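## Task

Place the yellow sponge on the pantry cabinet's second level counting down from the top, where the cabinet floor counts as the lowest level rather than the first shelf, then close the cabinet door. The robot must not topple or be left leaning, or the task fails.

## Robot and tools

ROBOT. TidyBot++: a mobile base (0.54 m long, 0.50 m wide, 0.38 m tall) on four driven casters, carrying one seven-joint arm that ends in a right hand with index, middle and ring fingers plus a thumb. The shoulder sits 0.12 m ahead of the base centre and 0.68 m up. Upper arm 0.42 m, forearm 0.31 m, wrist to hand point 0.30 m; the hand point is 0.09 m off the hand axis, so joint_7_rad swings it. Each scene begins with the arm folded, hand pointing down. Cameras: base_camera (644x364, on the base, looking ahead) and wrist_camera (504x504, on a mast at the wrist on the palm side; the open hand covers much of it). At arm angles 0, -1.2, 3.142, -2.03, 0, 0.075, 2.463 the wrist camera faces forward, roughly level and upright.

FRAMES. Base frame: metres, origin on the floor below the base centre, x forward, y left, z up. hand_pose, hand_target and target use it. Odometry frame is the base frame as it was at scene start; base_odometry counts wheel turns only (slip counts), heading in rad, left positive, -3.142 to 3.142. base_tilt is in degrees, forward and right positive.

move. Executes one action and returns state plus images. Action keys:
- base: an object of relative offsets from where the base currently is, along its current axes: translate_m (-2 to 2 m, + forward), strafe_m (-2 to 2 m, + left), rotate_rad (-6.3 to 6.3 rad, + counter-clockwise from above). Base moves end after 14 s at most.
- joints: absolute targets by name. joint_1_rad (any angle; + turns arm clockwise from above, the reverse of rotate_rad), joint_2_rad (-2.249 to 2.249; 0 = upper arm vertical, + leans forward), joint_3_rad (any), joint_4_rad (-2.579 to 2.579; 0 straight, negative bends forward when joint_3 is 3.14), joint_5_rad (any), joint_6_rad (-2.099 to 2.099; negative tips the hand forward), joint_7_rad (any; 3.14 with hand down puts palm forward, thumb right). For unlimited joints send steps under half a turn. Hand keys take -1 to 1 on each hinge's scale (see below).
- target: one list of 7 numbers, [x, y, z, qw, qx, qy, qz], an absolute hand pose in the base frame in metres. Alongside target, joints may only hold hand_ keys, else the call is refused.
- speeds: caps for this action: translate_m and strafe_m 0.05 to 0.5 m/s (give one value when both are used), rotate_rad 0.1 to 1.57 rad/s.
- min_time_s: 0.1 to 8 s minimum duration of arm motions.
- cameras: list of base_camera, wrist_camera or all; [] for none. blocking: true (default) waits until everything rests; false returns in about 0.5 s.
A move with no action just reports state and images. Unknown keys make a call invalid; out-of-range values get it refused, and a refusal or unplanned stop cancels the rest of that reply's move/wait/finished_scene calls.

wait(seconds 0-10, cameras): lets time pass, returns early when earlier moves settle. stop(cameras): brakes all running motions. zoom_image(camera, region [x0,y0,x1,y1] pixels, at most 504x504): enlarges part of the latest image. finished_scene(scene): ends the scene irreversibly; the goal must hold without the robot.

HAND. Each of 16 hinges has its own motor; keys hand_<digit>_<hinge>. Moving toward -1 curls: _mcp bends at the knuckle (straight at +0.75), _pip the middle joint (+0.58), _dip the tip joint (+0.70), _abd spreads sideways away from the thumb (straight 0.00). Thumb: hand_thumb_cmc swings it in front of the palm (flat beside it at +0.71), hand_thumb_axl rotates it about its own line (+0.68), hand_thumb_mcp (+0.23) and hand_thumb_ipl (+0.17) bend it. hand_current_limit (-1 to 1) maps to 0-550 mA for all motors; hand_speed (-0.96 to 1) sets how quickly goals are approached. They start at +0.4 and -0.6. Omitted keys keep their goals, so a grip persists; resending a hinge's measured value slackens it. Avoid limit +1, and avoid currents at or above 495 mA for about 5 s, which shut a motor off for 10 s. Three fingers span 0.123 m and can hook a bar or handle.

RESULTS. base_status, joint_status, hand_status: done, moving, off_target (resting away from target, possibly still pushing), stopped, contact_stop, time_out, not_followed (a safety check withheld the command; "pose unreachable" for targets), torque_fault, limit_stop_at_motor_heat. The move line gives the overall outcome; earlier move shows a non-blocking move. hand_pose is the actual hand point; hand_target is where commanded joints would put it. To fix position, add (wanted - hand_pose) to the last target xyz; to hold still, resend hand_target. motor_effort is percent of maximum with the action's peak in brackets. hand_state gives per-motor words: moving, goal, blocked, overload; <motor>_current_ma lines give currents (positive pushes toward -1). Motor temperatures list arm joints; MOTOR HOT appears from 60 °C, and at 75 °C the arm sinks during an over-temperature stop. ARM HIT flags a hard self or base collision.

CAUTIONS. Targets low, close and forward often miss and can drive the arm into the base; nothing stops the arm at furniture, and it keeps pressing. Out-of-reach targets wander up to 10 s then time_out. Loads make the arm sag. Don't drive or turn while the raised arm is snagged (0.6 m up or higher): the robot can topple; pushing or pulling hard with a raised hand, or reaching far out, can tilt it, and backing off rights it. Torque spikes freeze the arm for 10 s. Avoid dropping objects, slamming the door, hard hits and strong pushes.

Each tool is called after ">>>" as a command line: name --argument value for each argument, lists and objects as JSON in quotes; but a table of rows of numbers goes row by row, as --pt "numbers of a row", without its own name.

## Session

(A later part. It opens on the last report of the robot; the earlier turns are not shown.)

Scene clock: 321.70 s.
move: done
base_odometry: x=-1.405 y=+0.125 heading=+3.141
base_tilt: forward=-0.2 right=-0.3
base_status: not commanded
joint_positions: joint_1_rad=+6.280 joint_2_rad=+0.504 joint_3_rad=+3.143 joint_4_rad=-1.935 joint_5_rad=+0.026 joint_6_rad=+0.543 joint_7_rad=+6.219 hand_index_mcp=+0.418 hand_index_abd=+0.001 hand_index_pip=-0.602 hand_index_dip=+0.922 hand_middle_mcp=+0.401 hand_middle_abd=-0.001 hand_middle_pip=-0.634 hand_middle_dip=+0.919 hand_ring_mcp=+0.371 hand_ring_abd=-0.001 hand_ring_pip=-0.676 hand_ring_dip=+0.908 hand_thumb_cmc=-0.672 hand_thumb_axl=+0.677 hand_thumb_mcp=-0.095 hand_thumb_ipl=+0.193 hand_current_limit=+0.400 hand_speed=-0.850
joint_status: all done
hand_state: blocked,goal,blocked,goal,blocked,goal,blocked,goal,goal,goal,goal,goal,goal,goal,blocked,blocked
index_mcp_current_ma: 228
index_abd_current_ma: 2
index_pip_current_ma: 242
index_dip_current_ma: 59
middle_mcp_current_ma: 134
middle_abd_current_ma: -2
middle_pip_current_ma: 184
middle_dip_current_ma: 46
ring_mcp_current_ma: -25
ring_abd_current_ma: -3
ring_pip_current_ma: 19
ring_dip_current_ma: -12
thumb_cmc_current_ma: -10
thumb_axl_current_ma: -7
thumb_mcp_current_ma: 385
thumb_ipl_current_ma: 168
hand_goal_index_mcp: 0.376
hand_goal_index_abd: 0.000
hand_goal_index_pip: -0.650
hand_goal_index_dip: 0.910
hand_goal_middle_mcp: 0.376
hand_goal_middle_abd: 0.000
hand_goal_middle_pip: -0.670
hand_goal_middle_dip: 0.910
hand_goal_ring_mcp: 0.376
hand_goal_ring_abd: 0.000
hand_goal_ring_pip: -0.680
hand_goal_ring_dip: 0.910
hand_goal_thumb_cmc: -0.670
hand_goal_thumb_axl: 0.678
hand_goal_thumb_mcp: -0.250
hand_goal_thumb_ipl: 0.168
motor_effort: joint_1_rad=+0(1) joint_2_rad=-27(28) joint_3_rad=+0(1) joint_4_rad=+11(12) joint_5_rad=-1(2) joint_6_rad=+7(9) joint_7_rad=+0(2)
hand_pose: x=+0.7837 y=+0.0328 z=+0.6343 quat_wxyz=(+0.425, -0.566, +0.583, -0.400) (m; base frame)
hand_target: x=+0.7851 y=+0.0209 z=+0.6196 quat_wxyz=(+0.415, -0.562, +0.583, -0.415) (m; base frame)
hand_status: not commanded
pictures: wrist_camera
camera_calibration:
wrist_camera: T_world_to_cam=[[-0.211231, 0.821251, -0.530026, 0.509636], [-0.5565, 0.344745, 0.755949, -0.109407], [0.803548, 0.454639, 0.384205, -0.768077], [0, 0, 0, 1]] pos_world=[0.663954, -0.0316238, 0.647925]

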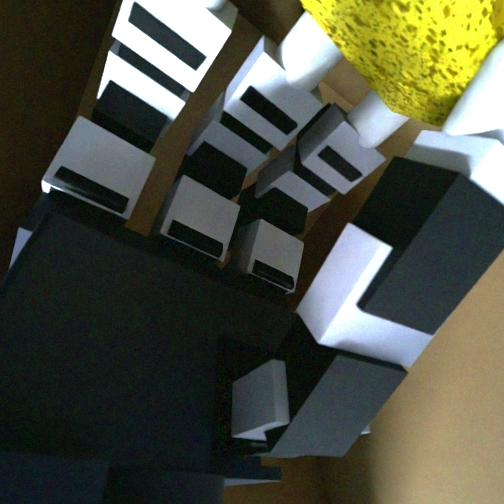

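>>> move --joints '{"joint_2_rad": 0.549, "joint_4_rad": -1.961, "joint_6_rad": 0.624}' --min_time_s 1

>>> move --joints '{"joint_2_rad": 0.561, "joint_4_rad": -1.966, "joint_6_rad": 0.641}' --min_time_s 1 --cameras '["wrist_camera"]'

Scene clock: 324.10 s.
move: done
base_odometry: x=-1.405 y=+0.125 heading=+3.141
base_tilt: forward=-0.2 right=-0.3
base_status: not commanded
joint_positions: joint_1_rad=+6.280 joint_2_rad=+0.517 joint_3_rad=+3.143 joint_4_rad=-1.941 joint_5_rad=+0.026 joint_6_rad=+0.562 joint_7_rad=+6.219 hand_index_mcp=+0.418 hand_index_abd=+0.001 hand_index_pip=-0.602 hand_index_dip=+0.922 hand_middle_mcp=+0.401 hand_middle_abd=-0.001 hand_middle_pip=-0.634 hand_middle_dip=+0.919 hand_ring_mcp=+0.371 hand_ring_abd=-0.001 hand_ring_pip=-0.676 hand_ring_dip=+0.908 hand_thumb_cmc=-0.672 hand_thumb_axl=+0.677 hand_thumb_mcp=-0.095 hand_thumb_ipl=+0.193 hand_current_limit=+0.400 hand_speed=-0.850
joint_status: all done
hand_state: blocked,goal,blocked,goal,blocked,goal,blocked,goal,goal,goal,goal,goal,goal,goal,blocked,blocked
index_mcp_current_ma: 228
index_abd_current_ma: 2
index_pip_current_ma: 242
index_dip_current_ma: 59
middle_mcp_current_ma: 134
middle_abd_current_ma: -2
middle_pip_current_ma: 184
middle_dip_current_ma: 46
ring_mcp_current_ma: -25
ring_abd_current_ma: -3
ring_pip_current_ma: 19
ring_dip_current_ma: -12
thumb_cmc_current_ma: -10
thumb_axl_current_ma: -7
thumb_mcp_current_ma: 385
thumb_ipl_current_ma: 168
hand_goal_index_mcp: 0.376
hand_goal_index_abd: 0.000
hand_goal_index_pip: -0.650
hand_goal_index_dip: 0.910
hand_goal_middle_mcp: 0.376
hand_goal_middle_abd: 0.000
hand_goal_middle_pip: -0.670
hand_goal_middle_dip: 0.910
hand_goal_ring_mcp: 0.376
hand_goal_ring_abd: 0.000
hand_goal_ring_pip: -0.680
hand_goal_ring_dip: 0.910
hand_goal_thumb_cmc: -0.670
hand_goal_thumb_axl: 0.678
hand_goal_thumb_mcp: -0.250
hand_goal_thumb_ipl: 0.168
motor_effort: joint_1_rad=-1(1) joint_2_rad=-28(29) joint_3_rad=+0(1) joint_4_rad=+11(12) joint_5_rad=-1(2) joint_6_rad=+7(9) joint_7_rad=+1(2)
hand_pose: x=+0.7838 y=+0.0329 z=+0.6279 quat_wxyz=(+0.425, -0.566, +0.583, -0.399) (m; base frame)
hand_target: x=+0.7850 y=+0.0207 z=+0.6131 quat_wxyz=(+0.415, -0.562, +0.583, -0.415) (m; base frame)
hand_status: not commanded
pictures: none

Scene clock: 325.40 s.
move: done
base_odometry: x=-1.405 y=+0.125 heading=+3.141
base_tilt: forward=-0.2 right=-0.3
base_status: not commanded
joint_positions: joint_1_rad=+6.280 joint_2_rad=+0.529 joint_3_rad=+3.143 joint_4_rad=-1.946 joint_5_rad=+0.026 joint_6_rad=+0.579 joint_7_rad=+6.219 hand_index_mcp=+0.418 hand_index_abd=+0.001 hand_index_pip=-0.602 hand_index_dip=+0.922 hand_middle_mcp=+0.401 hand_middle_abd=-0.001 hand_middle_pip=-0.634 hand_middle_dip=+0.919 hand_ring_mcp=+0.371 hand_ring_abd=-0.001 hand_ring_pip=-0.676 hand_ring_dip=+0.908 hand_thumb_cmc=-0.672 hand_thumb_axl=+0.677 hand_thumb_mcp=-0.095 hand_thumb_ipl=+0.193 hand_current_limit=+0.400 hand_speed=-0.850
joint_status: all done
hand_state: blocked,goal,blocked,goal,blocked,goal,blocked,goal,goal,goal,goal,goal,goal,goal,blocked,blocked
index_mcp_current_ma: 228
index_abd_current_ma: 2
index_pip_current_ma: 242
index_dip_current_ma: 59
middle_mcp_current_ma: 134
middle_abd_current_ma: -2
middle_pip_current_ma: 184
middle_dip_current_ma: 46
ring_mcp_current_ma: -25
ring_abd_current_ma: -3
ring_pip_current_ma: 19
ring_dip_current_ma: -12
thumb_cmc_current_ma: -10
thumb_axl_current_ma: -7
thumb_mcp_current_ma: 385
thumb_ipl_current_ma: 168
hand_goal_index_mcp: 0.376
hand_goal_index_abd: 0.000
hand_goal_index_pip: -0.650
hand_goal_index_dip: 0.910
hand_goal_middle_mcp: 0.376
hand_goal_middle_abd: 0.000
hand_goal_middle_pip: -0.670
hand_goal_middle_dip: 0.910
hand_goal_ring_mcp: 0.376
hand_goal_ring_abd: 0.000
hand_goal_ring_pip: -0.680
hand_goal_ring_dip: 0.910
hand_goal_thumb_cmc: -0.670
hand_goal_thumb_axl: 0.678
hand_goal_thumb_mcp: -0.250
hand_goal_thumb_ipl: 0.168
motor_effort: joint_1_rad=+0(1) joint_2_rad=-28(28) joint_3_rad=+0(1) joint_4_rad=+11(12) joint_5_rad=-1(2) joint_6_rad=+7(9) joint_7_rad=+1(2)
hand_pose: x=+0.7840 y=+0.0331 z=+0.6221 quat_wxyz=(+0.425, -0.566, +0.583, -0.399) (m; base frame)
hand_target: x=+0.7849 y=+0.0206 z=+0.6073 quat_wxyz=(+0.415, -0.562, +0.583, -0.416) (m; base frame)
hand_status: not commanded
pictures: wrist_camera
camera_calibration:
wrist_camera: T_world_to_cam=[[-0.211738, 0.821481, -0.529468, 0.503028], [-0.556794, 0.343842, 0.756144, -0.099911], [0.803211, 0.454909, 0.384591, -0.763776], [0, 0, 0, 1]] pos_world=[0.664353, -0.0314252, 0.635626]

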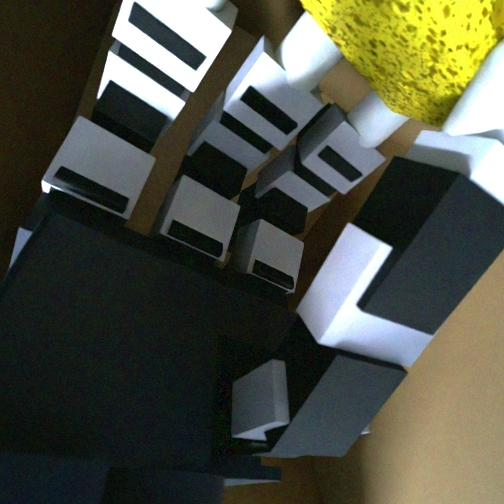

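>>> move --joints '{"joint_2_rad": 0.574, "joint_4_rad": -1.970, "joint_6_rad": 0.658}' --min_time_s 1

>>> move --joints '{"joint_2_rad": 0.587, "joint_4_rad": -1.974, "joint_6_rad": 0.675}' --min_time_s 1 --cameras '["wrist_camera"]'

Scene clock: 328.23 s.
move: done
base_odometry: x=-1.405 y=+0.125 heading=+3.141
base_tilt: forward=-0.2 right=-0.3
base_status: not commanded
joint_positions: joint_1_rad=+6.280 joint_2_rad=+0.542 joint_3_rad=+3.143 joint_4_rad=-1.950 joint_5_rad=+0.026 joint_6_rad=+0.596 joint_7_rad=+6.219 hand_index_mcp=+0.418 hand_index_abd=+0.001 hand_index_pip=-0.602 hand_index_dip=+0.922 hand_middle_mcp=+0.401 hand_middle_abd=-0.001 hand_middle_pip=-0.634 hand_middle_dip=+0.919 hand_ring_mcp=+0.371 hand_ring_abd=-0.001 hand_ring_pip=-0.676 hand_ring_dip=+0.908 hand_thumb_cmc=-0.672 hand_thumb_axl=+0.677 hand_thumb_mcp=-0.095 hand_thumb_ipl=+0.193 hand_current_limit=+0.400 hand_speed=-0.850
joint_status: all done
hand_state: blocked,goal,blocked,goal,blocked,goal,blocked,goal,goal,goal,goal,goal,goal,goal,blocked,blocked
index_mcp_current_ma: 228
index_abd_current_ma: 2
index_pip_current_ma: 242
index_dip_current_ma: 59
middle_mcp_current_ma: 134
middle_abd_current_ma: -2
middle_pip_current_ma: 184
middle_dip_current_ma: 46
ring_mcp_current_ma: -25
ring_abd_current_ma: -3
ring_pip_current_ma: 19
ring_dip_current_ma: -12
thumb_cmc_current_ma: -10
thumb_axl_current_ma: -7
thumb_mcp_current_ma: 385
thumb_ipl_current_ma: 168
hand_goal_index_mcp: 0.376
hand_goal_index_abd: 0.000
hand_goal_index_pip: -0.650
hand_goal_index_dip: 0.910
hand_goal_middle_mcp: 0.376
hand_goal_middle_abd: 0.000
hand_goal_middle_pip: -0.670
hand_goal_middle_dip: 0.910
hand_goal_ring_mcp: 0.376
hand_goal_ring_abd: 0.000
hand_goal_ring_pip: -0.680
hand_goal_ring_dip: 0.910
hand_goal_thumb_cmc: -0.670
hand_goal_thumb_axl: 0.678
hand_goal_thumb_mcp: -0.250
hand_goal_thumb_ipl: 0.168
motor_effort: joint_1_rad=+0(1) joint_2_rad=-28(29) joint_3_rad=+0(1) joint_4_rad=+11(12) joint_5_rad=-1(2) joint_6_rad=+8(9) joint_7_rad=+1(2)
hand_pose: x=+0.7844 y=+0.0332 z=+0.6160 quat_wxyz=(+0.425, -0.566, +0.583, -0.399) (m; base frame)
hand_target: x=+0.7851 y=+0.0204 z=+0.6014 quat_wxyz=(+0.415, -0.562, +0.583, -0.416) (m; base frame)
hand_status: not commanded
pictures: none

Scene clock: 329.53 s.
move: done
base_odometry: x=-1.405 y=+0.125 heading=+3.141
base_tilt: forward=-0.2 right=-0.3
base_status: not commanded
joint_positions: joint_1_rad=+6.280 joint_2_rad=+0.555 joint_3_rad=+3.143 joint_4_rad=-1.955 joint_5_rad=+0.026 joint_6_rad=+0.613 joint_7_rad=+6.219 hand_index_mcp=+0.418 hand_index_abd=+0.001 hand_index_pip=-0.602 hand_index_dip=+0.922 hand_middle_mcp=+0.401 hand_middle_abd=-0.001 hand_middle_pip=-0.634 hand_middle_dip=+0.919 hand_ring_mcp=+0.371 hand_ring_abd=-0.001 hand_ring_pip=-0.676 hand_ring_dip=+0.908 hand_thumb_cmc=-0.672 hand_thumb_axl=+0.677 hand_thumb_mcp=-0.095 hand_thumb_ipl=+0.193 hand_current_limit=+0.400 hand_speed=-0.850
joint_status: all done
hand_state: blocked,goal,blocked,goal,blocked,goal,blocked,goal,goal,goal,goal,goal,goal,goal,blocked,blocked
index_mcp_current_ma: 228
index_abd_current_ma: 2
index_pip_current_ma: 242
index_dip_current_ma: 59
middle_mcp_current_ma: 134
middle_abd_current_ma: -2
middle_pip_current_ma: 184
middle_dip_current_ma: 46
ring_mcp_current_ma: -25
ring_abd_current_ma: -3
ring_pip_current_ma: 19
ring_dip_current_ma: -12
thumb_cmc_current_ma: -10
thumb_axl_current_ma: -7
thumb_mcp_current_ma: 385
thumb_ipl_current_ma: 168
hand_goal_index_mcp: 0.376
hand_goal_index_abd: 0.000
hand_goal_index_pip: -0.650
hand_goal_index_dip: 0.910
hand_goal_middle_mcp: 0.376
hand_goal_middle_abd: 0.000
hand_goal_middle_pip: -0.670
hand_goal_middle_dip: 0.910
hand_goal_ring_mcp: 0.376
hand_goal_ring_abd: 0.000
hand_goal_ring_pip: -0.680
hand_goal_ring_dip: 0.910
hand_goal_thumb_cmc: -0.670
hand_goal_thumb_axl: 0.678
hand_goal_thumb_mcp: -0.250
hand_goal_thumb_ipl: 0.168
motor_effort: joint_1_rad=+0(1) joint_2_rad=-28(29) joint_3_rad=+0(1) joint_4_rad=+10(12) joint_5_rad=-1(2) joint_6_rad=+7(9) joint_7_rad=+1(2)
hand_pose: x=+0.7847 y=+0.0333 z=+0.6100 quat_wxyz=(+0.425, -0.566, +0.583, -0.399) (m; base frame)
hand_target: x=+0.7853 y=+0.0203 z=+0.5954 quat_wxyz=(+0.415, -0.562, +0.583, -0.416) (m; base frame)
hand_status: not commanded
pictures: wrist_camera
camera_calibration:
wrist_camera: T_world_to_cam=[[-0.212254, 0.821713, -0.528901, 0.496685], [-0.556891, 0.343037, 0.756438, -0.0905503], [0.803007, 0.455097, 0.384793, -0.759714], [0, 0, 0, 1]] pos_world=[0.665053, -0.0313264, 0.623526]

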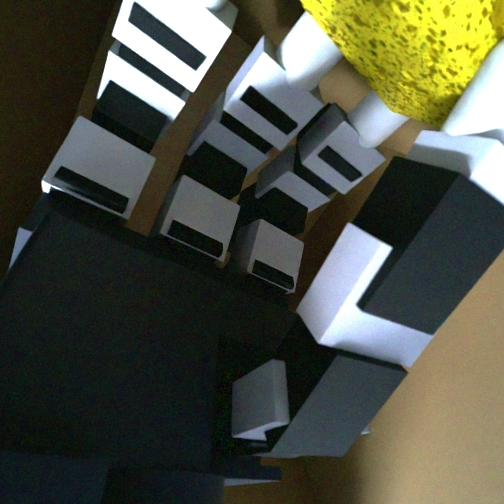

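>>> zoom_image --camera "wrist_camera" --region '[200, 0, 504, 304]'

Scaled by 1.658 from the camera's 504x504 image, which has a finer 720x720 frame.

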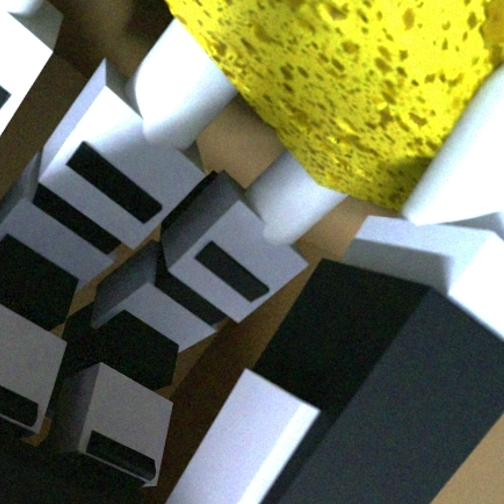

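>>> move --joints '{"joint_2_rad": 0.600, "joint_4_rad": -1.978, "joint_6_rad": 0.692}' --min_time_s 1

>>> move --joints '{"joint_2_rad": 0.613, "joint_4_rad": -1.981, "joint_6_rad": 0.708}' --min_time_s 1 --cameras '["wrist_camera"]'

>>> zoom_image --camera "wrist_camera" --region '[200, 0, 504, 304]'

Scene clock: 333.77 s.
move: done
base_odometry: x=-1.405 y=+0.125 heading=+3.141
base_tilt: forward=-0.2 right=-0.3
base_status: not commanded
joint_positions: joint_1_rad=+6.280 joint_2_rad=+0.566 joint_3_rad=+3.143 joint_4_rad=-1.958 joint_5_rad=+0.026 joint_6_rad=+0.631 joint_7_rad=+6.219 hand_index_mcp=+0.418 hand_index_abd=+0.001 hand_index_pip=-0.602 hand_index_dip=+0.923 hand_middle_mcp=+0.401 hand_middle_abd=-0.001 hand_middle_pip=-0.634 hand_middle_dip=+0.919 hand_ring_mcp=+0.371 hand_ring_abd=-0.001 hand_ring_pip=-0.676 hand_ring_dip=+0.908 hand_thumb_cmc=-0.672 hand_thumb_axl=+0.677 hand_thumb_mcp=-0.095 hand_thumb_ipl=+0.193 hand_current_limit=+0.400 hand_speed=-0.850
joint_status: all done
hand_state: blocked,goal,blocked,goal,blocked,goal,blocked,goal,goal,goal,goal,goal,goal,goal,blocked,blocked
index_mcp_current_ma: 228
index_abd_current_ma: 2
index_pip_current_ma: 242
index_dip_current_ma: 64
middle_mcp_current_ma: 134
middle_abd_current_ma: -2
middle_pip_current_ma: 182
middle_dip_current_ma: 46
ring_mcp_current_ma: -25
ring_abd_current_ma: -3
ring_pip_current_ma: 19
ring_dip_current_ma: -12
thumb_cmc_current_ma: -10
thumb_axl_current_ma: -7
thumb_mcp_current_ma: 385
thumb_ipl_current_ma: 168
hand_goal_index_mcp: 0.376
hand_goal_index_abd: 0.000
hand_goal_index_pip: -0.650
hand_goal_index_dip: 0.910
hand_goal_middle_mcp: 0.376
hand_goal_middle_abd: 0.000
hand_goal_middle_pip: -0.670
hand_goal_middle_dip: 0.910
hand_goal_ring_mcp: 0.376
hand_goal_ring_abd: 0.000
hand_goal_ring_pip: -0.680
hand_goal_ring_dip: 0.910
hand_goal_thumb_cmc: -0.670
hand_goal_thumb_axl: 0.678
hand_goal_thumb_mcp: -0.250
hand_goal_thumb_ipl: 0.168
motor_effort: joint_1_rad=+0(1) joint_2_rad=-28(29) joint_3_rad=-1(1) joint_4_rad=+10(12) joint_5_rad=-1(2) joint_6_rad=+7(9) joint_7_rad=+2(2)
hand_pose: x=+0.7855 y=+0.0335 z=+0.6056 quat_wxyz=(+0.426, -0.565, +0.582, -0.400) (m; base frame)
hand_target: x=+0.7853 y=+0.0201 z=+0.5894 quat_wxyz=(+0.415, -0.562, +0.583, -0.416) (m; base frame)
hand_status: not commanded
pictures: none

Scene clock: 335.07 s.
move: done
base_odometry: x=-1.405 y=+0.125 heading=+3.141
base_tilt: forward=-0.3 right=-0.3
base_status: not commanded
joint_positions: joint_1_rad=+6.280 joint_2_rad=+0.575 joint_3_rad=+3.143 joint_4_rad=-1.959 joint_5_rad=+0.026 joint_6_rad=+0.650 joint_7_rad=+6.219 hand_index_mcp=+0.418 hand_index_abd=+0.001 hand_index_pip=-0.602 hand_index_dip=+0.925 hand_middle_mcp=+0.402 hand_middle_abd=-0.001 hand_middle_pip=-0.641 hand_middle_dip=+0.919 hand_ring_mcp=+0.371 hand_ring_abd=-0.001 hand_ring_pip=-0.676 hand_ring_dip=+0.908 hand_thumb_cmc=-0.669 hand_thumb_axl=+0.677 hand_thumb_mcp=-0.095 hand_thumb_ipl=+0.193 hand_current_limit=+0.400 hand_speed=-0.850
joint_status: all done
hand_state: blocked,goal,blocked,goal,blocked,goal,blocked,goal,goal,goal,goal,goal,goal,goal,blocked,blocked
index_mcp_current_ma: 228
index_abd_current_ma: 2
index_pip_current_ma: 242
index_dip_current_ma: 77
middle_mcp_current_ma: 142
middle_abd_current_ma: -2
middle_pip_current_ma: 148
middle_dip_current_ma: 46
ring_mcp_current_ma: -25
ring_abd_current_ma: -3
ring_pip_current_ma: 19
ring_dip_current_ma: -12
thumb_cmc_current_ma: 6
thumb_axl_current_ma: -7
thumb_mcp_current_ma: 385
thumb_ipl_current_ma: 168
hand_goal_index_mcp: 0.376
hand_goal_index_abd: 0.000
hand_goal_index_pip: -0.650
hand_goal_index_dip: 0.910
hand_goal_middle_mcp: 0.376
hand_goal_middle_abd: 0.000
hand_goal_middle_pip: -0.670
hand_goal_middle_dip: 0.910
hand_goal_ring_mcp: 0.376
hand_goal_ring_abd: 0.000
hand_goal_ring_pip: -0.680
hand_goal_ring_dip: 0.910
hand_goal_thumb_cmc: -0.670
hand_goal_thumb_axl: 0.678
hand_goal_thumb_mcp: -0.250
hand_goal_thumb_ipl: 0.168
motor_effort: joint_1_rad=+0(1) joint_2_rad=-27(29) joint_3_rad=+0(1) joint_4_rad=+10(11) joint_5_rad=+0(2) joint_6_rad=+7(9) joint_7_rad=+1(2)
hand_pose: x=+0.7878 y=+0.0336 z=+0.6044 quat_wxyz=(+0.429, -0.563, +0.580, -0.402) (m; base frame)
hand_target: x=+0.7855 y=+0.0200 z=+0.5836 quat_wxyz=(+0.414, -0.562, +0.583, -0.416) (m; base frame)
hand_status: not commanded
pictures: wrist_camera
camera_calibration:
wrist_camera: T_world_to_cam=[[-0.206074, 0.821844, -0.531136, 0.490646], [-0.566607, 0.342318, 0.749516, -0.072837], [0.797803, 0.455401, 0.39512, -0.762348], [0, 0, 0, 1]] pos_world=[0.668043, -0.0311275, 0.616411]

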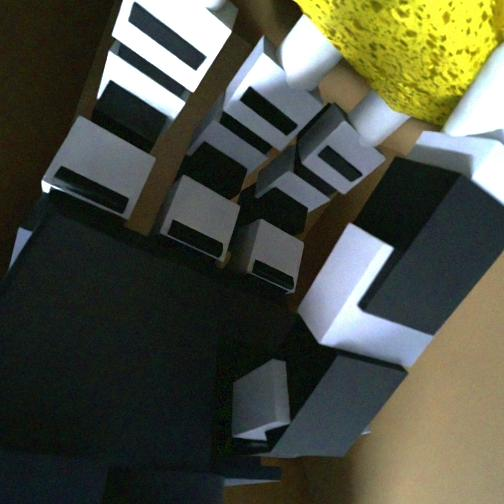

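Scaled by 1.658 from the camera's 504x504 image, which has a finer 720x720 frame.

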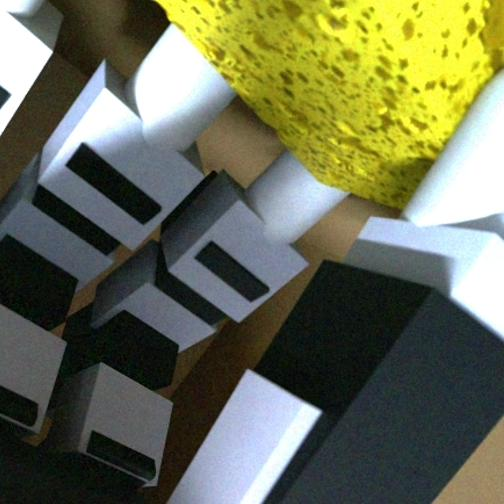

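>>> move --joints '{"hand_speed": -0.8, "hand_index_mcp": 0.753, "hand_middle_mcp": 0.753, "hand_ring_mcp": 0.753, "hand_index_pip": -0.153, "hand_middle_pip": -0.153, "hand_ring_pip": -0.153, "hand_index_dip": 0.551, "hand_middle_dip": 0.551, "hand_ring_dip": 0.551, "hand_thumb_mcp": 0.226}' --cameras '["wrist_camera"]'

>>> move --joints '{"joint_2_rad": 0.50, "joint_4_rad": -1.93, "joint_6_rad": 0.55}' --min_time_s 2

>>> move --joints '{"joint_2_rad": 0.40, "joint_4_rad": -1.87, "joint_6_rad": 0.40}' --min_time_s 1.5 --cameras '["wrist_camera"]'

Scene clock: 338.53 s.
move: off_target
base_odometry: x=-1.405 y=+0.125 heading=+3.141
base_tilt: forward=-0.2 right=-0.3
base_status: not commanded
joint_positions: joint_1_rad=+6.280 joint_2_rad=+0.582 joint_3_rad=+3.143 joint_4_rad=-1.962 joint_5_rad=+0.026 joint_6_rad=+0.650 joint_7_rad=+6.219 hand_index_mcp=+0.734 hand_index_abd=+0.001 hand_index_pip=-0.157 hand_index_dip=+0.555 hand_middle_mcp=+0.733 hand_middle_abd=-0.001 hand_middle_pip=-0.156 hand_middle_dip=+0.555 hand_ring_mcp=+0.735 hand_ring_abd=-0.001 hand_ring_pip=-0.156 hand_ring_dip=+0.555 hand_thumb_cmc=-0.670 hand_thumb_axl=+0.677 hand_thumb_mcp=+0.221 hand_thumb_ipl=+0.170 hand_current_limit=+0.400 hand_speed=-0.800
joint_status: hand_middle_mcp off_target (ended at +0.733, target +0.753); the others done
hand_state: goal,goal,goal,goal,blocked,goal,goal,goal,goal,goal,goal,goal,goal,goal,goal,goal
index_mcp_current_ma: -107
index_abd_current_ma: 2
index_pip_current_ma: -23
index_dip_current_ma: 15
middle_mcp_current_ma: -114
middle_abd_current_ma: -2
middle_pip_current_ma: -22
middle_dip_current_ma: 15
ring_mcp_current_ma: -105
ring_abd_current_ma: -3
ring_pip_current_ma: -22
ring_dip_current_ma: 15
thumb_cmc_current_ma: 2
thumb_axl_current_ma: -7
thumb_mcp_current_ma: -30
thumb_ipl_current_ma: 13
hand_goal_index_mcp: 0.754
hand_goal_index_abd: 0.000
hand_goal_index_pip: -0.152
hand_goal_index_dip: 0.552
hand_goal_middle_mcp: 0.754
hand_goal_middle_abd: 0.000
hand_goal_middle_pip: -0.152
hand_goal_middle_dip: 0.552
hand_goal_ring_mcp: 0.754
hand_goal_ring_abd: 0.000
hand_goal_ring_pip: -0.152
hand_goal_ring_dip: 0.552
hand_goal_thumb_cmc: -0.670
hand_goal_thumb_axl: 0.678
hand_goal_thumb_mcp: 0.226
hand_goal_thumb_ipl: 0.168
motor_effort: joint_1_rad=+0(1) joint_2_rad=-28(29) joint_3_rad=+0(1) joint_4_rad=+10(10) joint_5_rad=-2(2) joint_6_rad=+8(8) joint_7_rad=+1(2)
hand_pose: x=+0.7856 y=+0.0336 z=+0.5980 quat_wxyz=(+0.426, -0.566, +0.582, -0.399) (m; base frame)
hand_target: x=+0.7855 y=+0.0200 z=+0.5836 quat_wxyz=(+0.414, -0.562, +0.583, -0.416) (m; base frame)
hand_status: not commanded
pictures: wrist_camera
camera_calibration:
wrist_camera: T_world_to_cam=[[-0.211796, 0.821846, -0.528877, 0.489964], [-0.558493, 0.34231, 0.755586, -0.0792672], [0.802015, 0.455404, 0.386496, -0.756282], [0, 0, 0, 1]] pos_world=[0.666052, -0.0311275, 0.611324]

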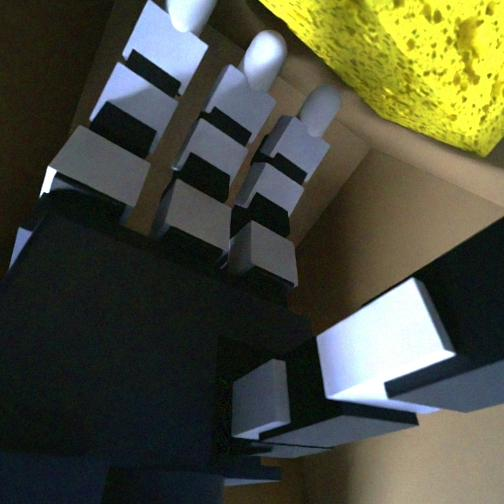

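Scene clock: 340.83 s.
move: done
base_odometry: x=-1.405 y=+0.125 heading=+3.141
base_tilt: forward=-0.2 right=-0.3
base_status: not commanded
joint_positions: joint_1_rad=+6.280 joint_2_rad=+0.541 joint_3_rad=+3.143 joint_4_rad=-1.943 joint_5_rad=+0.026 joint_6_rad=+0.623 joint_7_rad=+6.219 hand_index_mcp=+0.734 hand_index_abd=+0.001 hand_index_pip=-0.157 hand_index_dip=+0.555 hand_middle_mcp=+0.733 hand_middle_abd=-0.001 hand_middle_pip=-0.156 hand_middle_dip=+0.555 hand_ring_mcp=+0.735 hand_ring_abd=-0.001 hand_ring_pip=-0.156 hand_ring_dip=+0.555 hand_thumb_cmc=-0.670 hand_thumb_axl=+0.677 hand_thumb_mcp=+0.222 hand_thumb_ipl=+0.170 hand_current_limit=+0.400 hand_speed=-0.800
joint_status: all done
hand_state: goal,goal,goal,goal,blocked,goal,goal,goal,goal,goal,goal,goal,goal,goal,goal,goal
index_mcp_current_ma: -107
index_abd_current_ma: 2
index_pip_current_ma: -23
index_dip_current_ma: 15
middle_mcp_current_ma: -114
middle_abd_current_ma: -2
middle_pip_current_ma: -22
middle_dip_current_ma: 15
ring_mcp_current_ma: -105
ring_abd_current_ma: -3
ring_pip_current_ma: -22
ring_dip_current_ma: 15
thumb_cmc_current_ma: 2
thumb_axl_current_ma: -7
thumb_mcp_current_ma: -29
thumb_ipl_current_ma: 13
hand_goal_index_mcp: 0.754
hand_goal_index_abd: 0.000
hand_goal_index_pip: -0.152
hand_goal_index_dip: 0.552
hand_goal_middle_mcp: 0.754
hand_goal_middle_abd: 0.000
hand_goal_middle_pip: -0.152
hand_goal_middle_dip: 0.552
hand_goal_ring_mcp: 0.754
hand_goal_ring_abd: 0.000
hand_goal_ring_pip: -0.152
hand_goal_ring_dip: 0.552
hand_goal_thumb_cmc: -0.670
hand_goal_thumb_axl: 0.678
hand_goal_thumb_mcp: 0.226
hand_goal_thumb_ipl: 0.168
motor_effort: joint_1_rad=+0(1) joint_2_rad=-28(30) joint_3_rad=+0(1) joint_4_rad=+11(12) joint_5_rad=-1(2) joint_6_rad=+8(9) joint_7_rad=+2(2)
hand_pose: x=+0.7919 y=+0.0334 z=+0.6264 quat_wxyz=(+0.435, -0.559, +0.575, -0.408) (m; base frame)
hand_target: x=+0.7878 y=+0.0214 z=+0.6407 quat_wxyz=(+0.418, -0.560, +0.582, -0.416) (m; base frame)
hand_status: not commanded
pictures: none

Scene clock: 342.67 s.
move: done
base_odometry: x=-1.405 y=+0.125 heading=+3.141
base_tilt: forward=-0.2 right=-0.3
base_status: not commanded
joint_positions: joint_1_rad=+6.280 joint_2_rad=+0.440 joint_3_rad=+3.143 joint_4_rad=-1.884 joint_5_rad=+0.026 joint_6_rad=+0.474 joint_7_rad=+6.219 hand_index_mcp=+0.734 hand_index_abd=+0.001 hand_index_pip=-0.157 hand_index_dip=+0.555 hand_middle_mcp=+0.733 hand_middle_abd=-0.001 hand_middle_pip=-0.156 hand_middle_dip=+0.555 hand_ring_mcp=+0.735 hand_ring_abd=-0.001 hand_ring_pip=-0.156 hand_ring_dip=+0.555 hand_thumb_cmc=-0.670 hand_thumb_axl=+0.677 hand_thumb_mcp=+0.222 hand_thumb_ipl=+0.170 hand_current_limit=+0.400 hand_speed=-0.800
joint_status: all done
hand_state: goal,goal,goal,goal,blocked,goal,goal,goal,goal,goal,goal,goal,goal,goal,goal,goal
index_mcp_current_ma: -107
index_abd_current_ma: 2
index_pip_current_ma: -23
index_dip_current_ma: 15
middle_mcp_current_ma: -114
middle_abd_current_ma: -2
middle_pip_current_ma: -22
middle_dip_current_ma: 15
ring_mcp_current_ma: -105
ring_abd_current_ma: -3
ring_pip_current_ma: -22
ring_dip_current_ma: 15
thumb_cmc_current_ma: 2
thumb_axl_current_ma: -7
thumb_mcp_current_ma: -28
thumb_ipl_current_ma: 13
hand_goal_index_mcp: 0.754
hand_goal_index_abd: 0.000
hand_goal_index_pip: -0.152
hand_goal_index_dip: 0.552
hand_goal_middle_mcp: 0.754
hand_goal_middle_abd: 0.000
hand_goal_middle_pip: -0.152
hand_goal_middle_dip: 0.552
hand_goal_ring_mcp: 0.754
hand_goal_ring_abd: 0.000
hand_goal_ring_pip: -0.152
hand_goal_ring_dip: 0.552
hand_goal_thumb_cmc: -0.670
hand_goal_thumb_axl: 0.678
hand_goal_thumb_mcp: 0.226
hand_goal_thumb_ipl: 0.168
motor_effort: joint_1_rad=+0(1) joint_2_rad=-27(29) joint_3_rad=+0(1) joint_4_rad=+12(13) joint_5_rad=-2(2) joint_6_rad=+7(9) joint_7_rad=+1(2)
hand_pose: x=+0.7939 y=+0.0323 z=+0.6839 quat_wxyz=(+0.438, -0.556, +0.573, -0.413) (m; base frame)
hand_target: x=+0.7869 y=+0.0227 z=+0.6975 quat_wxyz=(+0.422, -0.559, +0.579, -0.417) (m; base frame)
hand_status: not commanded
pictures: wrist_camera
camera_calibration:
wrist_camera: T_world_to_cam=[[-0.185341, 0.820757, -0.540376, 0.525055], [-0.590639, 0.346444, 0.728782, -0.0953377], [0.785363, 0.45424, 0.420561, -0.805504], [0, 0, 0, 1]] pos_world=[0.673617, -0.0320214, 0.691971]

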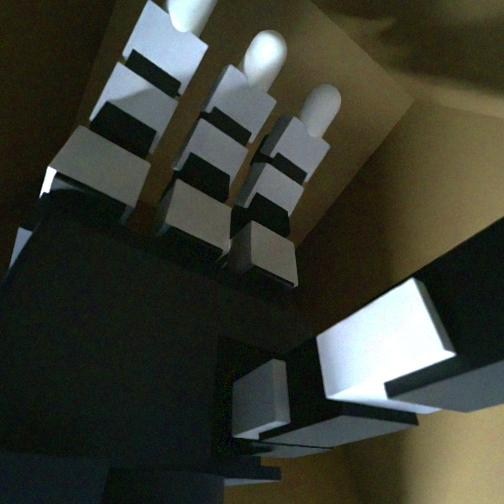

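>>> move --base '{"translate_m": -0.25}' --speeds '{"translate_m": 0.3}' --cameras '["wrist_camera"]'

Scene clock: 346.57 s.
move: done
base_odometry: x=-1.154 y=+0.125 heading=+3.141
base_tilt: forward=-0.3 right=-0.3
base_status: done
joint_positions: joint_1_rad=+6.280 joint_2_rad=+0.429 joint_3_rad=+3.143 joint_4_rad=-1.877 joint_5_rad=+0.021 joint_6_rad=+0.470 joint_7_rad=+6.220 hand_index_mcp=+0.735 hand_index_abd=+0.001 hand_index_pip=-0.156 hand_index_dip=+0.555 hand_middle_mcp=+0.733 hand_middle_abd=-0.001 hand_middle_pip=-0.156 hand_middle_dip=+0.555 hand_ring_mcp=+0.735 hand_ring_abd=-0.001 hand_ring_pip=-0.156 hand_ring_dip=+0.555 hand_thumb_cmc=-0.670 hand_thumb_axl=+0.677 hand_thumb_mcp=+0.223 hand_thumb_ipl=+0.170 hand_current_limit=+0.400 hand_speed=-0.800
joint_status: not commanded
hand_state: goal,goal,goal,goal,blocked,goal,goal,goal,goal,goal,goal,goal,goal,goal,goal,goal
index_mcp_current_ma: -104
index_abd_current_ma: 2
index_pip_current_ma: -22
index_dip_current_ma: 14
middle_mcp_current_ma: -114
middle_abd_current_ma: -2
middle_pip_current_ma: -21
middle_dip_current_ma: 15
ring_mcp_current_ma: -103
ring_abd_current_ma: -3
ring_pip_current_ma: -21
ring_dip_current_ma: 14
thumb_cmc_current_ma: 1
thumb_axl_current_ma: -7
thumb_mcp_current_ma: -23
thumb_ipl_current_ma: 12
hand_goal_index_mcp: 0.754
hand_goal_index_abd: 0.000
hand_goal_index_pip: -0.152
hand_goal_index_dip: 0.552
hand_goal_middle_mcp: 0.754
hand_goal_middle_abd: 0.000
hand_goal_middle_pip: -0.152
hand_goal_middle_dip: 0.552
hand_goal_ring_mcp: 0.754
hand_goal_ring_abd: 0.000
hand_goal_ring_pip: -0.152
hand_goal_ring_dip: 0.552
hand_goal_thumb_cmc: -0.670
hand_goal_thumb_axl: 0.678
hand_goal_thumb_mcp: 0.226
hand_goal_thumb_ipl: 0.168
motor_effort: joint_1_rad=+0(4) joint_2_rad=-27(29) joint_3_rad=+0(2) joint_4_rad=+12(14) joint_5_rad=-1(2) joint_6_rad=+8(9) joint_7_rad=+1(2)
hand_pose: x=+0.7958 y=+0.0316 z=+0.6936 quat_wxyz=(+0.442, -0.552, +0.572, -0.417) (m; base frame)
hand_target: x=+0.7869 y=+0.0227 z=+0.6975 quat_wxyz=(+0.422, -0.559, +0.579, -0.417) (m; base frame)
hand_status: not commanded
pictures: wrist_camera
camera_calibration:
wrist_camera: T_world_to_cam=[[-0.175061, 0.823041, -0.54033, 0.52301], [-0.599269, 0.346362, 0.721741, -0.0893618], [0.781173, 0.450152, 0.432588, -0.815697], [0, 0, 0, 1]] pos_world=[0.675207, -0.0323195, 0.699956]

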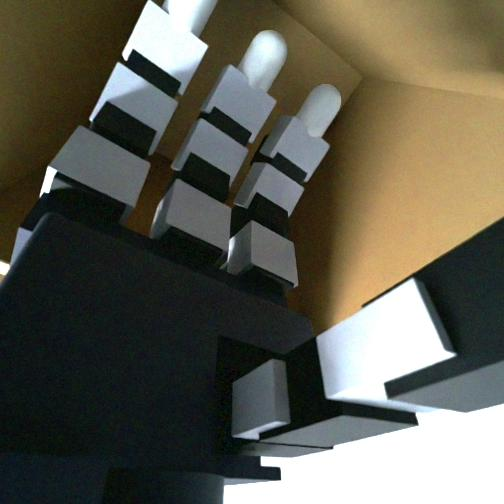

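>>> move --base '{"translate_m": -0.5}' --joints '{"joint_6_rad": 0.1}' --cameras '["wrist_camera","base_camera"]'

Scene clock: 352.03 s.
move: done
base_odometry: x=-0.654 y=+0.124 heading=+3.140
base_tilt: forward=-0.2 right=-0.3
base_status: done
joint_positions: joint_1_rad=+6.280 joint_2_rad=+0.426 joint_3_rad=+3.143 joint_4_rad=-1.869 joint_5_rad=+0.021 joint_6_rad=+0.162 joint_7_rad=+6.220 hand_index_mcp=+0.739 hand_index_abd=+0.001 hand_index_pip=-0.155 hand_index_dip=+0.555 hand_middle_mcp=+0.738 hand_middle_abd=-0.001 hand_middle_pip=-0.155 hand_middle_dip=+0.555 hand_ring_mcp=+0.739 hand_ring_abd=-0.001 hand_ring_pip=-0.155 hand_ring_dip=+0.555 hand_thumb_cmc=-0.670 hand_thumb_axl=+0.677 hand_thumb_mcp=+0.223 hand_thumb_ipl=+0.170 hand_current_limit=+0.400 hand_speed=-0.800
joint_status: all done
hand_state: goal,goal,goal,goal,goal,goal,goal,goal,goal,goal,goal,goal,goal,goal,goal,goal
index_mcp_current_ma: -81
index_abd_current_ma: 2
index_pip_current_ma: -15
index_dip_current_ma: 14
middle_mcp_current_ma: -87
middle_abd_current_ma: -2
middle_pip_current_ma: -14
middle_dip_current_ma: 15
ring_mcp_current_ma: -80
ring_abd_current_ma: -3
ring_pip_current_ma: -15
ring_dip_current_ma: 14
thumb_cmc_current_ma: 1
thumb_axl_current_ma: -7
thumb_mcp_current_ma: -23
thumb_ipl_current_ma: 11
hand_goal_index_mcp: 0.754
hand_goal_index_abd: 0.000
hand_goal_index_pip: -0.152
hand_goal_index_dip: 0.552
hand_goal_middle_mcp: 0.754
hand_goal_middle_abd: 0.000
hand_goal_middle_pip: -0.152
hand_goal_middle_dip: 0.552
hand_goal_ring_mcp: 0.754
hand_goal_ring_abd: 0.000
hand_goal_ring_pip: -0.152
hand_goal_ring_dip: 0.552
hand_goal_thumb_cmc: -0.670
hand_goal_thumb_axl: 0.678
hand_goal_thumb_mcp: 0.226
hand_goal_thumb_ipl: 0.168
motor_effort: joint_1_rad=+0(2) joint_2_rad=-26(30) joint_3_rad=+0(2) joint_4_rad=+12(14) joint_5_rad=-1(2) joint_6_rad=+6(9) joint_7_rad=+1(2)
hand_pose: x=+0.7385 y=+0.0295 z=+0.6250 quat_wxyz=(+0.350, -0.607, +0.631, -0.333) (m; base frame)
hand_target: x=+0.7249 y=+0.0256 z=+0.6274 quat_wxyz=(+0.334, -0.615, +0.635, -0.326) (m; base frame)
hand_status: not commanded
pictures: base_camera, wrist_camera
camera_calibration:
wrist_camera: T_world_to_cam=[[-0.321745, 0.822025, -0.469846, 0.541931], [-0.360434, 0.352534, 0.863601, -0.338696], [0.875538, 0.447208, 0.18286, -0.653764], [0, 0, 0, 1]] pos_world=[0.624682, -0.0337097, 0.66667]

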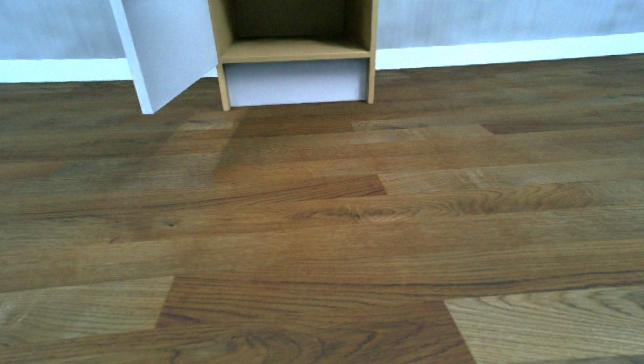

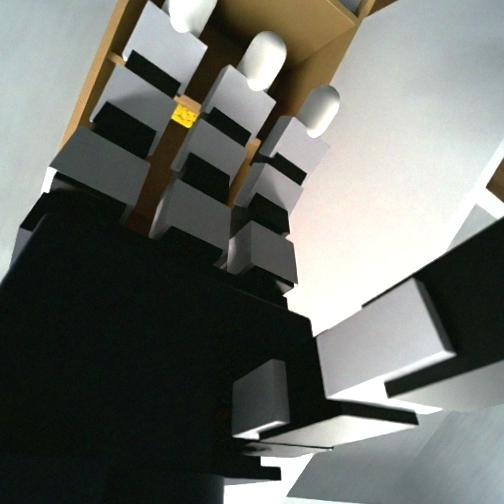

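>>> move --base '{"translate_m": -0.03, "strafe_m": 1.174, "rotate_rad": -0.733}' --joints '{"joint_1_rad": 6.283, "joint_2_rad": 0.52, "joint_3_rad": 3.142, "joint_4_rad": -1.73, "joint_5_rad": 0.0, "joint_6_rad": 0.73, "joint_7_rad": -1.51, "hand_speed": -0.5, "hand_index_mcp": -0.342, "hand_middle_mcp": -0.342, "hand_ring_mcp": -0.342, "hand_index_pip": -0.737, "hand_middle_pip": -0.737, "hand_ring_pip": -0.737, "hand_index_dip": 0.116, "hand_middle_dip": 0.116, "hand_ring_dip": 0.116, "hand_thumb_cmc": 0.714}' --min_time_s 3 --cameras '["base_camera", "wrist_camera"]'

Scene clock: 366.00 s.
move: done
base_odometry: x=-0.626 y=-1.050 heading=+2.407
base_tilt: forward=-0.3 right=-0.3
base_status: done
joint_positions: joint_1_rad=+6.288 joint_2_rad=+0.488 joint_3_rad=+3.144 joint_4_rad=-1.744 joint_5_rad=+0.021 joint_6_rad=+0.669 joint_7_rad=+4.838 hand_index_mcp=-0.340 hand_index_abd=+0.001 hand_index_pip=-0.733 hand_index_dip=+0.119 hand_middle_mcp=-0.339 hand_middle_abd=-0.001 hand_middle_pip=-0.733 hand_middle_dip=+0.119 hand_ring_mcp=-0.340 hand_ring_abd=-0.001 hand_ring_pip=-0.733 hand_ring_dip=+0.119 hand_thumb_cmc=+0.710 hand_thumb_axl=+0.677 hand_thumb_mcp=+0.224 hand_thumb_ipl=+0.170 hand_current_limit=+0.400 hand_speed=-0.500
joint_status: all done
hand_state: goal,goal,goal,goal,goal,goal,goal,goal,goal,goal,goal,goal,goal,goal,goal,goal
index_mcp_current_ma: 13
index_abd_current_ma: 2
index_pip_current_ma: 17
index_dip_current_ma: 16
middle_mcp_current_ma: 14
middle_abd_current_ma: -2
middle_pip_current_ma: 16
middle_dip_current_ma: 16
ring_mcp_current_ma: 13
ring_abd_current_ma: -3
ring_pip_current_ma: 16
ring_dip_current_ma: 15
thumb_cmc_current_ma: -23
thumb_axl_current_ma: -7
thumb_mcp_current_ma: -12
thumb_ipl_current_ma: 10
hand_goal_index_mcp: -0.342
hand_goal_index_abd: 0.000
hand_goal_index_pip: -0.736
hand_goal_index_dip: 0.116
hand_goal_middle_mcp: -0.342
hand_goal_middle_abd: 0.000
hand_goal_middle_pip: -0.736
hand_goal_middle_dip: 0.116
hand_goal_ring_mcp: -0.342
hand_goal_ring_abd: 0.000
hand_goal_ring_pip: -0.736
hand_goal_ring_dip: 0.116
hand_goal_thumb_cmc: 0.714
hand_goal_thumb_axl: 0.678
hand_goal_thumb_mcp: 0.226
hand_goal_thumb_ipl: 0.168
motor_effort: joint_1_rad=+0(4) joint_2_rad=-29(29) joint_3_rad=+0(3) joint_4_rad=+13(15) joint_5_rad=-2(3) joint_6_rad=+8(9) joint_7_rad=+0(2)
hand_pose: x=+0.8653 y=+0.0882 z=+0.8733 quat_wxyz=(+0.708, -0.053, +0.702, -0.048) (m; base frame)
hand_target: x=+0.8729 y=+0.0875 z=+0.8822 quat_wxyz=(+0.724, -0.021, +0.689, -0.022) (m; base frame)
hand_status: not commanded
pictures: base_camera, wrist_camera
camera_calibration:
wrist_camera: T_world_to_cam=[[-0.0289343, 0.709928, 0.703679, -0.617179], [-0.764252, -0.46945, 0.442194, 0.261765], [0.644268, -0.524994, 0.556147, -0.876586], [0, 0, 0, 1]] pos_world=[0.746954, 0.100836, 0.806056]

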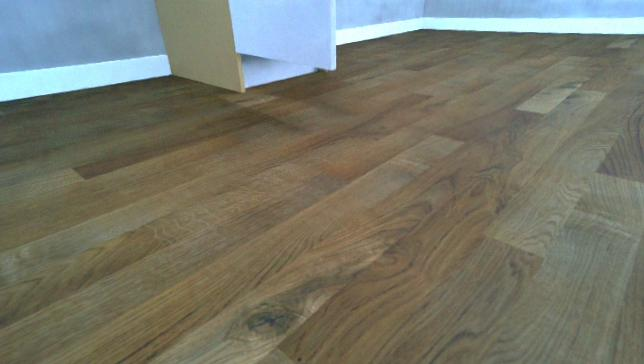

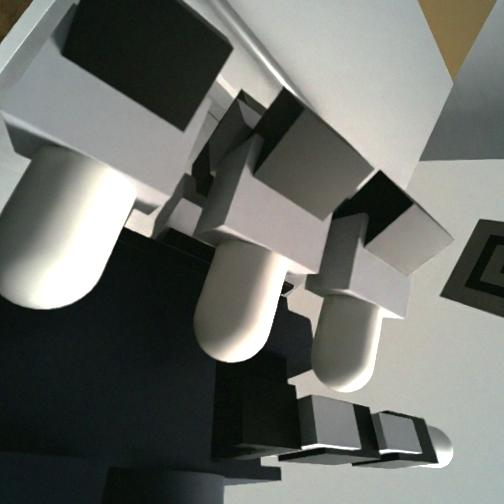

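>>> move --base '{"translate_m": 0.389, "strafe_m": 0.243}' --cameras '["base_camera", "wrist_camera"]'

Scene clock: 374.43 s.
move: done
base_odometry: x=-1.077 y=-0.969 heading=+2.408
base_tilt: forward=-0.2 right=-0.3
base_status: done
joint_positions: joint_1_rad=+6.287 joint_2_rad=+0.497 joint_3_rad=+3.144 joint_4_rad=-1.739 joint_5_rad=+0.021 joint_6_rad=+0.672 joint_7_rad=+4.838 hand_index_mcp=-0.340 hand_index_abd=+0.001 hand_index_pip=-0.733 hand_index_dip=+0.119 hand_middle_mcp=-0.340 hand_middle_abd=-0.001 hand_middle_pip=-0.733 hand_middle_dip=+0.119 hand_ring_mcp=-0.340 hand_ring_abd=-0.001 hand_ring_pip=-0.733 hand_ring_dip=+0.119 hand_thumb_cmc=+0.711 hand_thumb_axl=+0.677 hand_thumb_mcp=+0.224 hand_thumb_ipl=+0.170 hand_current_limit=+0.400 hand_speed=-0.500
joint_status: not commanded
hand_state: goal,goal,goal,goal,goal,goal,goal,goal,goal,goal,goal,goal,goal,goal,goal,goal
index_mcp_current_ma: 12
index_abd_current_ma: 2
index_pip_current_ma: 15
index_dip_current_ma: 15
middle_mcp_current_ma: 13
middle_abd_current_ma: -2
middle_pip_current_ma: 14
middle_dip_current_ma: 16
ring_mcp_current_ma: 12
ring_abd_current_ma: -3
ring_pip_current_ma: 14
ring_dip_current_ma: 15
thumb_cmc_current_ma: -16
thumb_axl_current_ma: -7
thumb_mcp_current_ma: -12
thumb_ipl_current_ma: 10
hand_goal_index_mcp: -0.342
hand_goal_index_abd: 0.000
hand_goal_index_pip: -0.736
hand_goal_index_dip: 0.116
hand_goal_middle_mcp: -0.342
hand_goal_middle_abd: 0.000
hand_goal_middle_pip: -0.736
hand_goal_middle_dip: 0.116
hand_goal_ring_mcp: -0.342
hand_goal_ring_abd: 0.000
hand_goal_ring_pip: -0.736
hand_goal_ring_dip: 0.116
hand_goal_thumb_cmc: 0.714
hand_goal_thumb_axl: 0.678
hand_goal_thumb_mcp: 0.226
hand_goal_thumb_ipl: 0.168
motor_effort: joint_1_rad=-1(3) joint_2_rad=-29(30) joint_3_rad=+0(2) joint_4_rad=+13(14) joint_5_rad=-2(2) joint_6_rad=+8(9) joint_7_rad=+0(1)
hand_pose: x=+0.8676 y=+0.0884 z=+0.8701 quat_wxyz=(+0.708, -0.053, +0.703, -0.048) (m; base frame)
hand_target: x=+0.8729 y=+0.0875 z=+0.8822 quat_wxyz=(+0.724, -0.021, +0.689, -0.022) (m; base frame)
hand_status: not commanded
pictures: base_camera, wrist_camera
camera_calibration:
wrist_camera: T_world_to_cam=[[-0.0280567, 0.709732, 0.703913, -0.615973], [-0.763351, -0.469858, 0.443316, 0.263332], [0.645374, -0.524895, 0.554957, -0.876115], [0, 0, 0, 1]] pos_world=[0.749154, 0.101036, 0.803058]

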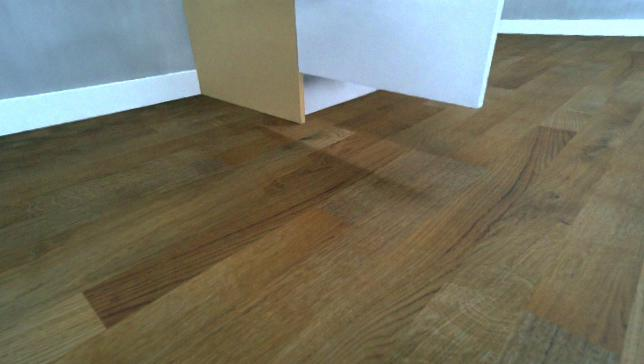

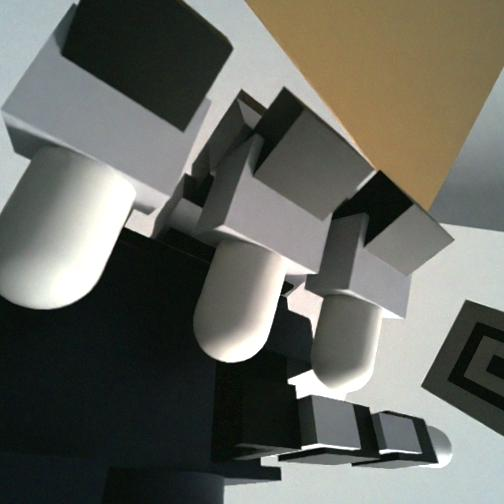

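>>> move --base '{"translate_m": 0.125, "strafe_m": -0.142}' --speeds '{"translate_m": 0.1}' --cameras '["base_camera", "wrist_camera"]'

Scene clock: 383.37 s.
move: done
base_odometry: x=-1.075 y=-0.780 heading=+2.408
base_tilt: forward=-0.2 right=-0.3
base_status: done
joint_positions: joint_1_rad=+6.287 joint_2_rad=+0.497 joint_3_rad=+3.144 joint_4_rad=-1.739 joint_5_rad=+0.021 joint_6_rad=+0.672 joint_7_rad=+4.836 hand_index_mcp=-0.340 hand_index_abd=+0.001 hand_index_pip=-0.733 hand_index_dip=+0.119 hand_middle_mcp=-0.340 hand_middle_abd=-0.001 hand_middle_pip=-0.733 hand_middle_dip=+0.119 hand_ring_mcp=-0.340 hand_ring_abd=-0.001 hand_ring_pip=-0.733 hand_ring_dip=+0.119 hand_thumb_cmc=+0.711 hand_thumb_axl=+0.677 hand_thumb_mcp=+0.224 hand_thumb_ipl=+0.170 hand_current_limit=+0.400 hand_speed=-0.500
joint_status: not commanded
hand_state: goal,goal,goal,goal,goal,goal,goal,goal,goal,goal,goal,goal,goal,goal,goal,goal
index_mcp_current_ma: 12
index_abd_current_ma: 2
index_pip_current_ma: 14
index_dip_current_ma: 15
middle_mcp_current_ma: 13
middle_abd_current_ma: -2
middle_pip_current_ma: 13
middle_dip_current_ma: 16
ring_mcp_current_ma: 12
ring_abd_current_ma: -3
ring_pip_current_ma: 13
ring_dip_current_ma: 15
thumb_cmc_current_ma: -13
thumb_axl_current_ma: -7
thumb_mcp_current_ma: -12
thumb_ipl_current_ma: 10
hand_goal_index_mcp: -0.342
hand_goal_index_abd: 0.000
hand_goal_index_pip: -0.736
hand_goal_index_dip: 0.116
hand_goal_middle_mcp: -0.342
hand_goal_middle_abd: 0.000
hand_goal_middle_pip: -0.736
hand_goal_middle_dip: 0.116
hand_goal_ring_mcp: -0.342
hand_goal_ring_abd: 0.000
hand_goal_ring_pip: -0.736
hand_goal_ring_dip: 0.116
hand_goal_thumb_cmc: 0.714
hand_goal_thumb_axl: 0.678
hand_goal_thumb_mcp: 0.226
hand_goal_thumb_ipl: 0.168
motor_effort: joint_1_rad=+0(5) joint_2_rad=-29(31) joint_3_rad=+0(5) joint_4_rad=+13(15) joint_5_rad=-1(3) joint_6_rad=+8(9) joint_7_rad=+1(1)
hand_pose: x=+0.8676 y=+0.0888 z=+0.8702 quat_wxyz=(+0.708, -0.052, +0.703, -0.047) (m; base frame)
hand_target: x=+0.8729 y=+0.0875 z=+0.8822 quat_wxyz=(+0.724, -0.021, +0.689, -0.022) (m; base frame)
hand_status: not commanded
pictures: base_camera, wrist_camera
camera_calibration:
wrist_camera: T_world_to_cam=[[-0.0285374, 0.708434, 0.7052, -0.616865], [-0.763192, -0.471048, 0.442324, 0.264441], [0.645541, -0.525581, 0.554114, -0.875295], [0, 0, 0, 1]] pos_world=[0.749254, 0.101535, 0.803057]

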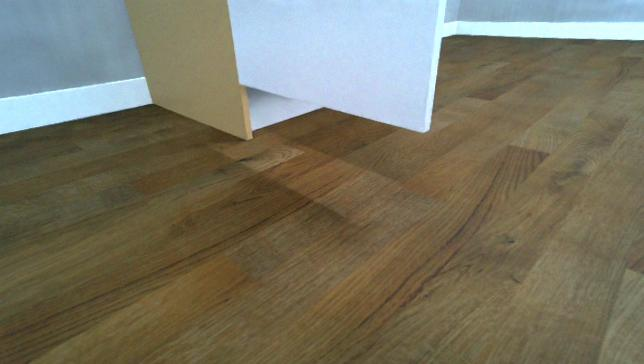

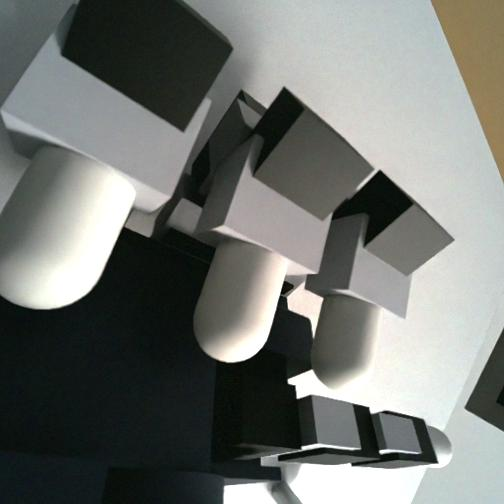

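>>> move --base '{"translate_m": 0.097, "strafe_m": -0.062}' --speeds '{"translate_m": 0.1}'

>>> move --base '{"translate_m": 0.114, "strafe_m": -0.026}' --speeds '{"translate_m": 0.1}' --cameras '["base_camera"]'

Scene clock: 387.67 s.
move: done
base_odometry: x=-1.106 y=-0.669 heading=+2.408
base_tilt: forward=-0.2 right=-0.3
base_status: done
joint_positions: joint_1_rad=+6.281 joint_2_rad=+0.498 joint_3_rad=+3.141 joint_4_rad=-1.739 joint_5_rad=+0.021 joint_6_rad=+0.673 joint_7_rad=+4.820 hand_index_mcp=-0.340 hand_index_abd=+0.000 hand_index_pip=-0.733 hand_index_dip=+0.119 hand_middle_mcp=-0.340 hand_middle_abd=-0.001 hand_middle_pip=-0.734 hand_middle_dip=+0.119 hand_ring_mcp=-0.344 hand_ring_abd=-0.001 hand_ring_pip=-0.734 hand_ring_dip=+0.119 hand_thumb_cmc=+0.712 hand_thumb_axl=+0.677 hand_thumb_mcp=+0.224 hand_thumb_ipl=+0.170 hand_current_limit=+0.400 hand_speed=-0.500
joint_status: not commanded
hand_state: goal,goal,goal,goal,goal,goal,goal,goal,goal,goal,goal,goal,goal,goal,goal,goal
index_mcp_current_ma: 11
index_abd_current_ma: 2
index_pip_current_ma: 13
index_dip_current_ma: 15
middle_mcp_current_ma: 12
middle_abd_current_ma: -2
middle_pip_current_ma: 12
middle_dip_current_ma: 16
ring_mcp_current_ma: -12
ring_abd_current_ma: -3
ring_pip_current_ma: 12
ring_dip_current_ma: 15
thumb_cmc_current_ma: -9
thumb_axl_current_ma: -7
thumb_mcp_current_ma: -11
thumb_ipl_current_ma: 10
hand_goal_index_mcp: -0.342
hand_goal_index_abd: 0.000
hand_goal_index_pip: -0.736
hand_goal_index_dip: 0.116
hand_goal_middle_mcp: -0.342
hand_goal_middle_abd: 0.000
hand_goal_middle_pip: -0.736
hand_goal_middle_dip: 0.116
hand_goal_ring_mcp: -0.342
hand_goal_ring_abd: 0.000
hand_goal_ring_pip: -0.736
hand_goal_ring_dip: 0.116
hand_goal_thumb_cmc: 0.714
hand_goal_thumb_axl: 0.678
hand_goal_thumb_mcp: 0.226
hand_goal_thumb_ipl: 0.168
motor_effort: joint_1_rad=+0(7) joint_2_rad=-29(32) joint_3_rad=+0(7) joint_4_rad=+13(19) joint_5_rad=-1(4) joint_6_rad=+8(10) joint_7_rad=+0(2)
hand_pose: x=+0.8671 y=+0.0947 z=+0.8712 quat_wxyz=(+0.708, -0.050, +0.703, -0.038) (m; base frame)
hand_target: x=+0.8729 y=+0.0875 z=+0.8822 quat_wxyz=(+0.724, -0.021, +0.689, -0.022) (m; base frame)
hand_status: not commanded
pictures: none

Scene clock: 389.40 s.
move: done
base_odometry: x=-1.173 y=-0.573 heading=+2.407
base_tilt: forward=-0.2 right=-0.3
base_status: done
joint_positions: joint_1_rad=+6.281 joint_2_rad=+0.509 joint_3_rad=+3.140 joint_4_rad=-1.732 joint_5_rad=+0.021 joint_6_rad=+0.677 joint_7_rad=+4.820 hand_index_mcp=-0.345 hand_index_abd=+0.000 hand_index_pip=-0.733 hand_index_dip=+0.119 hand_middle_mcp=-0.345 hand_middle_abd=-0.001 hand_middle_pip=-0.734 hand_middle_dip=+0.119 hand_ring_mcp=-0.344 hand_ring_abd=-0.001 hand_ring_pip=-0.734 hand_ring_dip=+0.119 hand_thumb_cmc=+0.712 hand_thumb_axl=+0.677 hand_thumb_mcp=+0.224 hand_thumb_ipl=+0.170 hand_current_limit=+0.400 hand_speed=-0.500
joint_status: not commanded
hand_state: goal,goal,goal,goal,goal,goal,goal,goal,goal,goal,goal,goal,goal,goal,goal,goal
index_mcp_current_ma: -14
index_abd_current_ma: 2
index_pip_current_ma: 13
index_dip_current_ma: 15
middle_mcp_current_ma: -15
middle_abd_current_ma: -2
middle_pip_current_ma: 12
middle_dip_current_ma: 16
ring_mcp_current_ma: -13
ring_abd_current_ma: -3
ring_pip_current_ma: 12
ring_dip_current_ma: 15
thumb_cmc_current_ma: -9
thumb_axl_current_ma: -7
thumb_mcp_current_ma: -11
thumb_ipl_current_ma: 10
hand_goal_index_mcp: -0.342
hand_goal_index_abd: 0.000
hand_goal_index_pip: -0.736
hand_goal_index_dip: 0.116
hand_goal_middle_mcp: -0.342
hand_goal_middle_abd: 0.000
hand_goal_middle_pip: -0.736
hand_goal_middle_dip: 0.116
hand_goal_ring_mcp: -0.342
hand_goal_ring_abd: 0.000
hand_goal_ring_pip: -0.736
hand_goal_ring_dip: 0.116
hand_goal_thumb_cmc: 0.714
hand_goal_thumb_axl: 0.678
hand_goal_thumb_mcp: 0.226
hand_goal_thumb_ipl: 0.168
motor_effort: joint_1_rad=+0(4) joint_2_rad=-29(32) joint_3_rad=+0(3) joint_4_rad=+13(19) joint_5_rad=-1(5) joint_6_rad=+8(9) joint_7_rad=-1(1)
hand_pose: x=+0.8703 y=+0.0950 z=+0.8676 quat_wxyz=(+0.708, -0.050, +0.703, -0.038) (m; base frame)
hand_target: x=+0.8729 y=+0.0875 z=+0.8822 quat_wxyz=(+0.724, -0.021, +0.689, -0.022) (m; base frame)
hand_status: not commanded
pictures: base_camera

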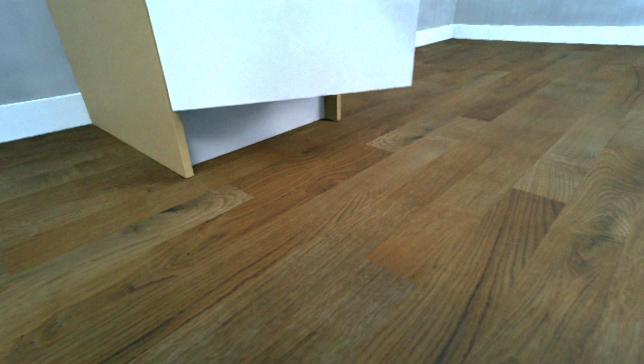

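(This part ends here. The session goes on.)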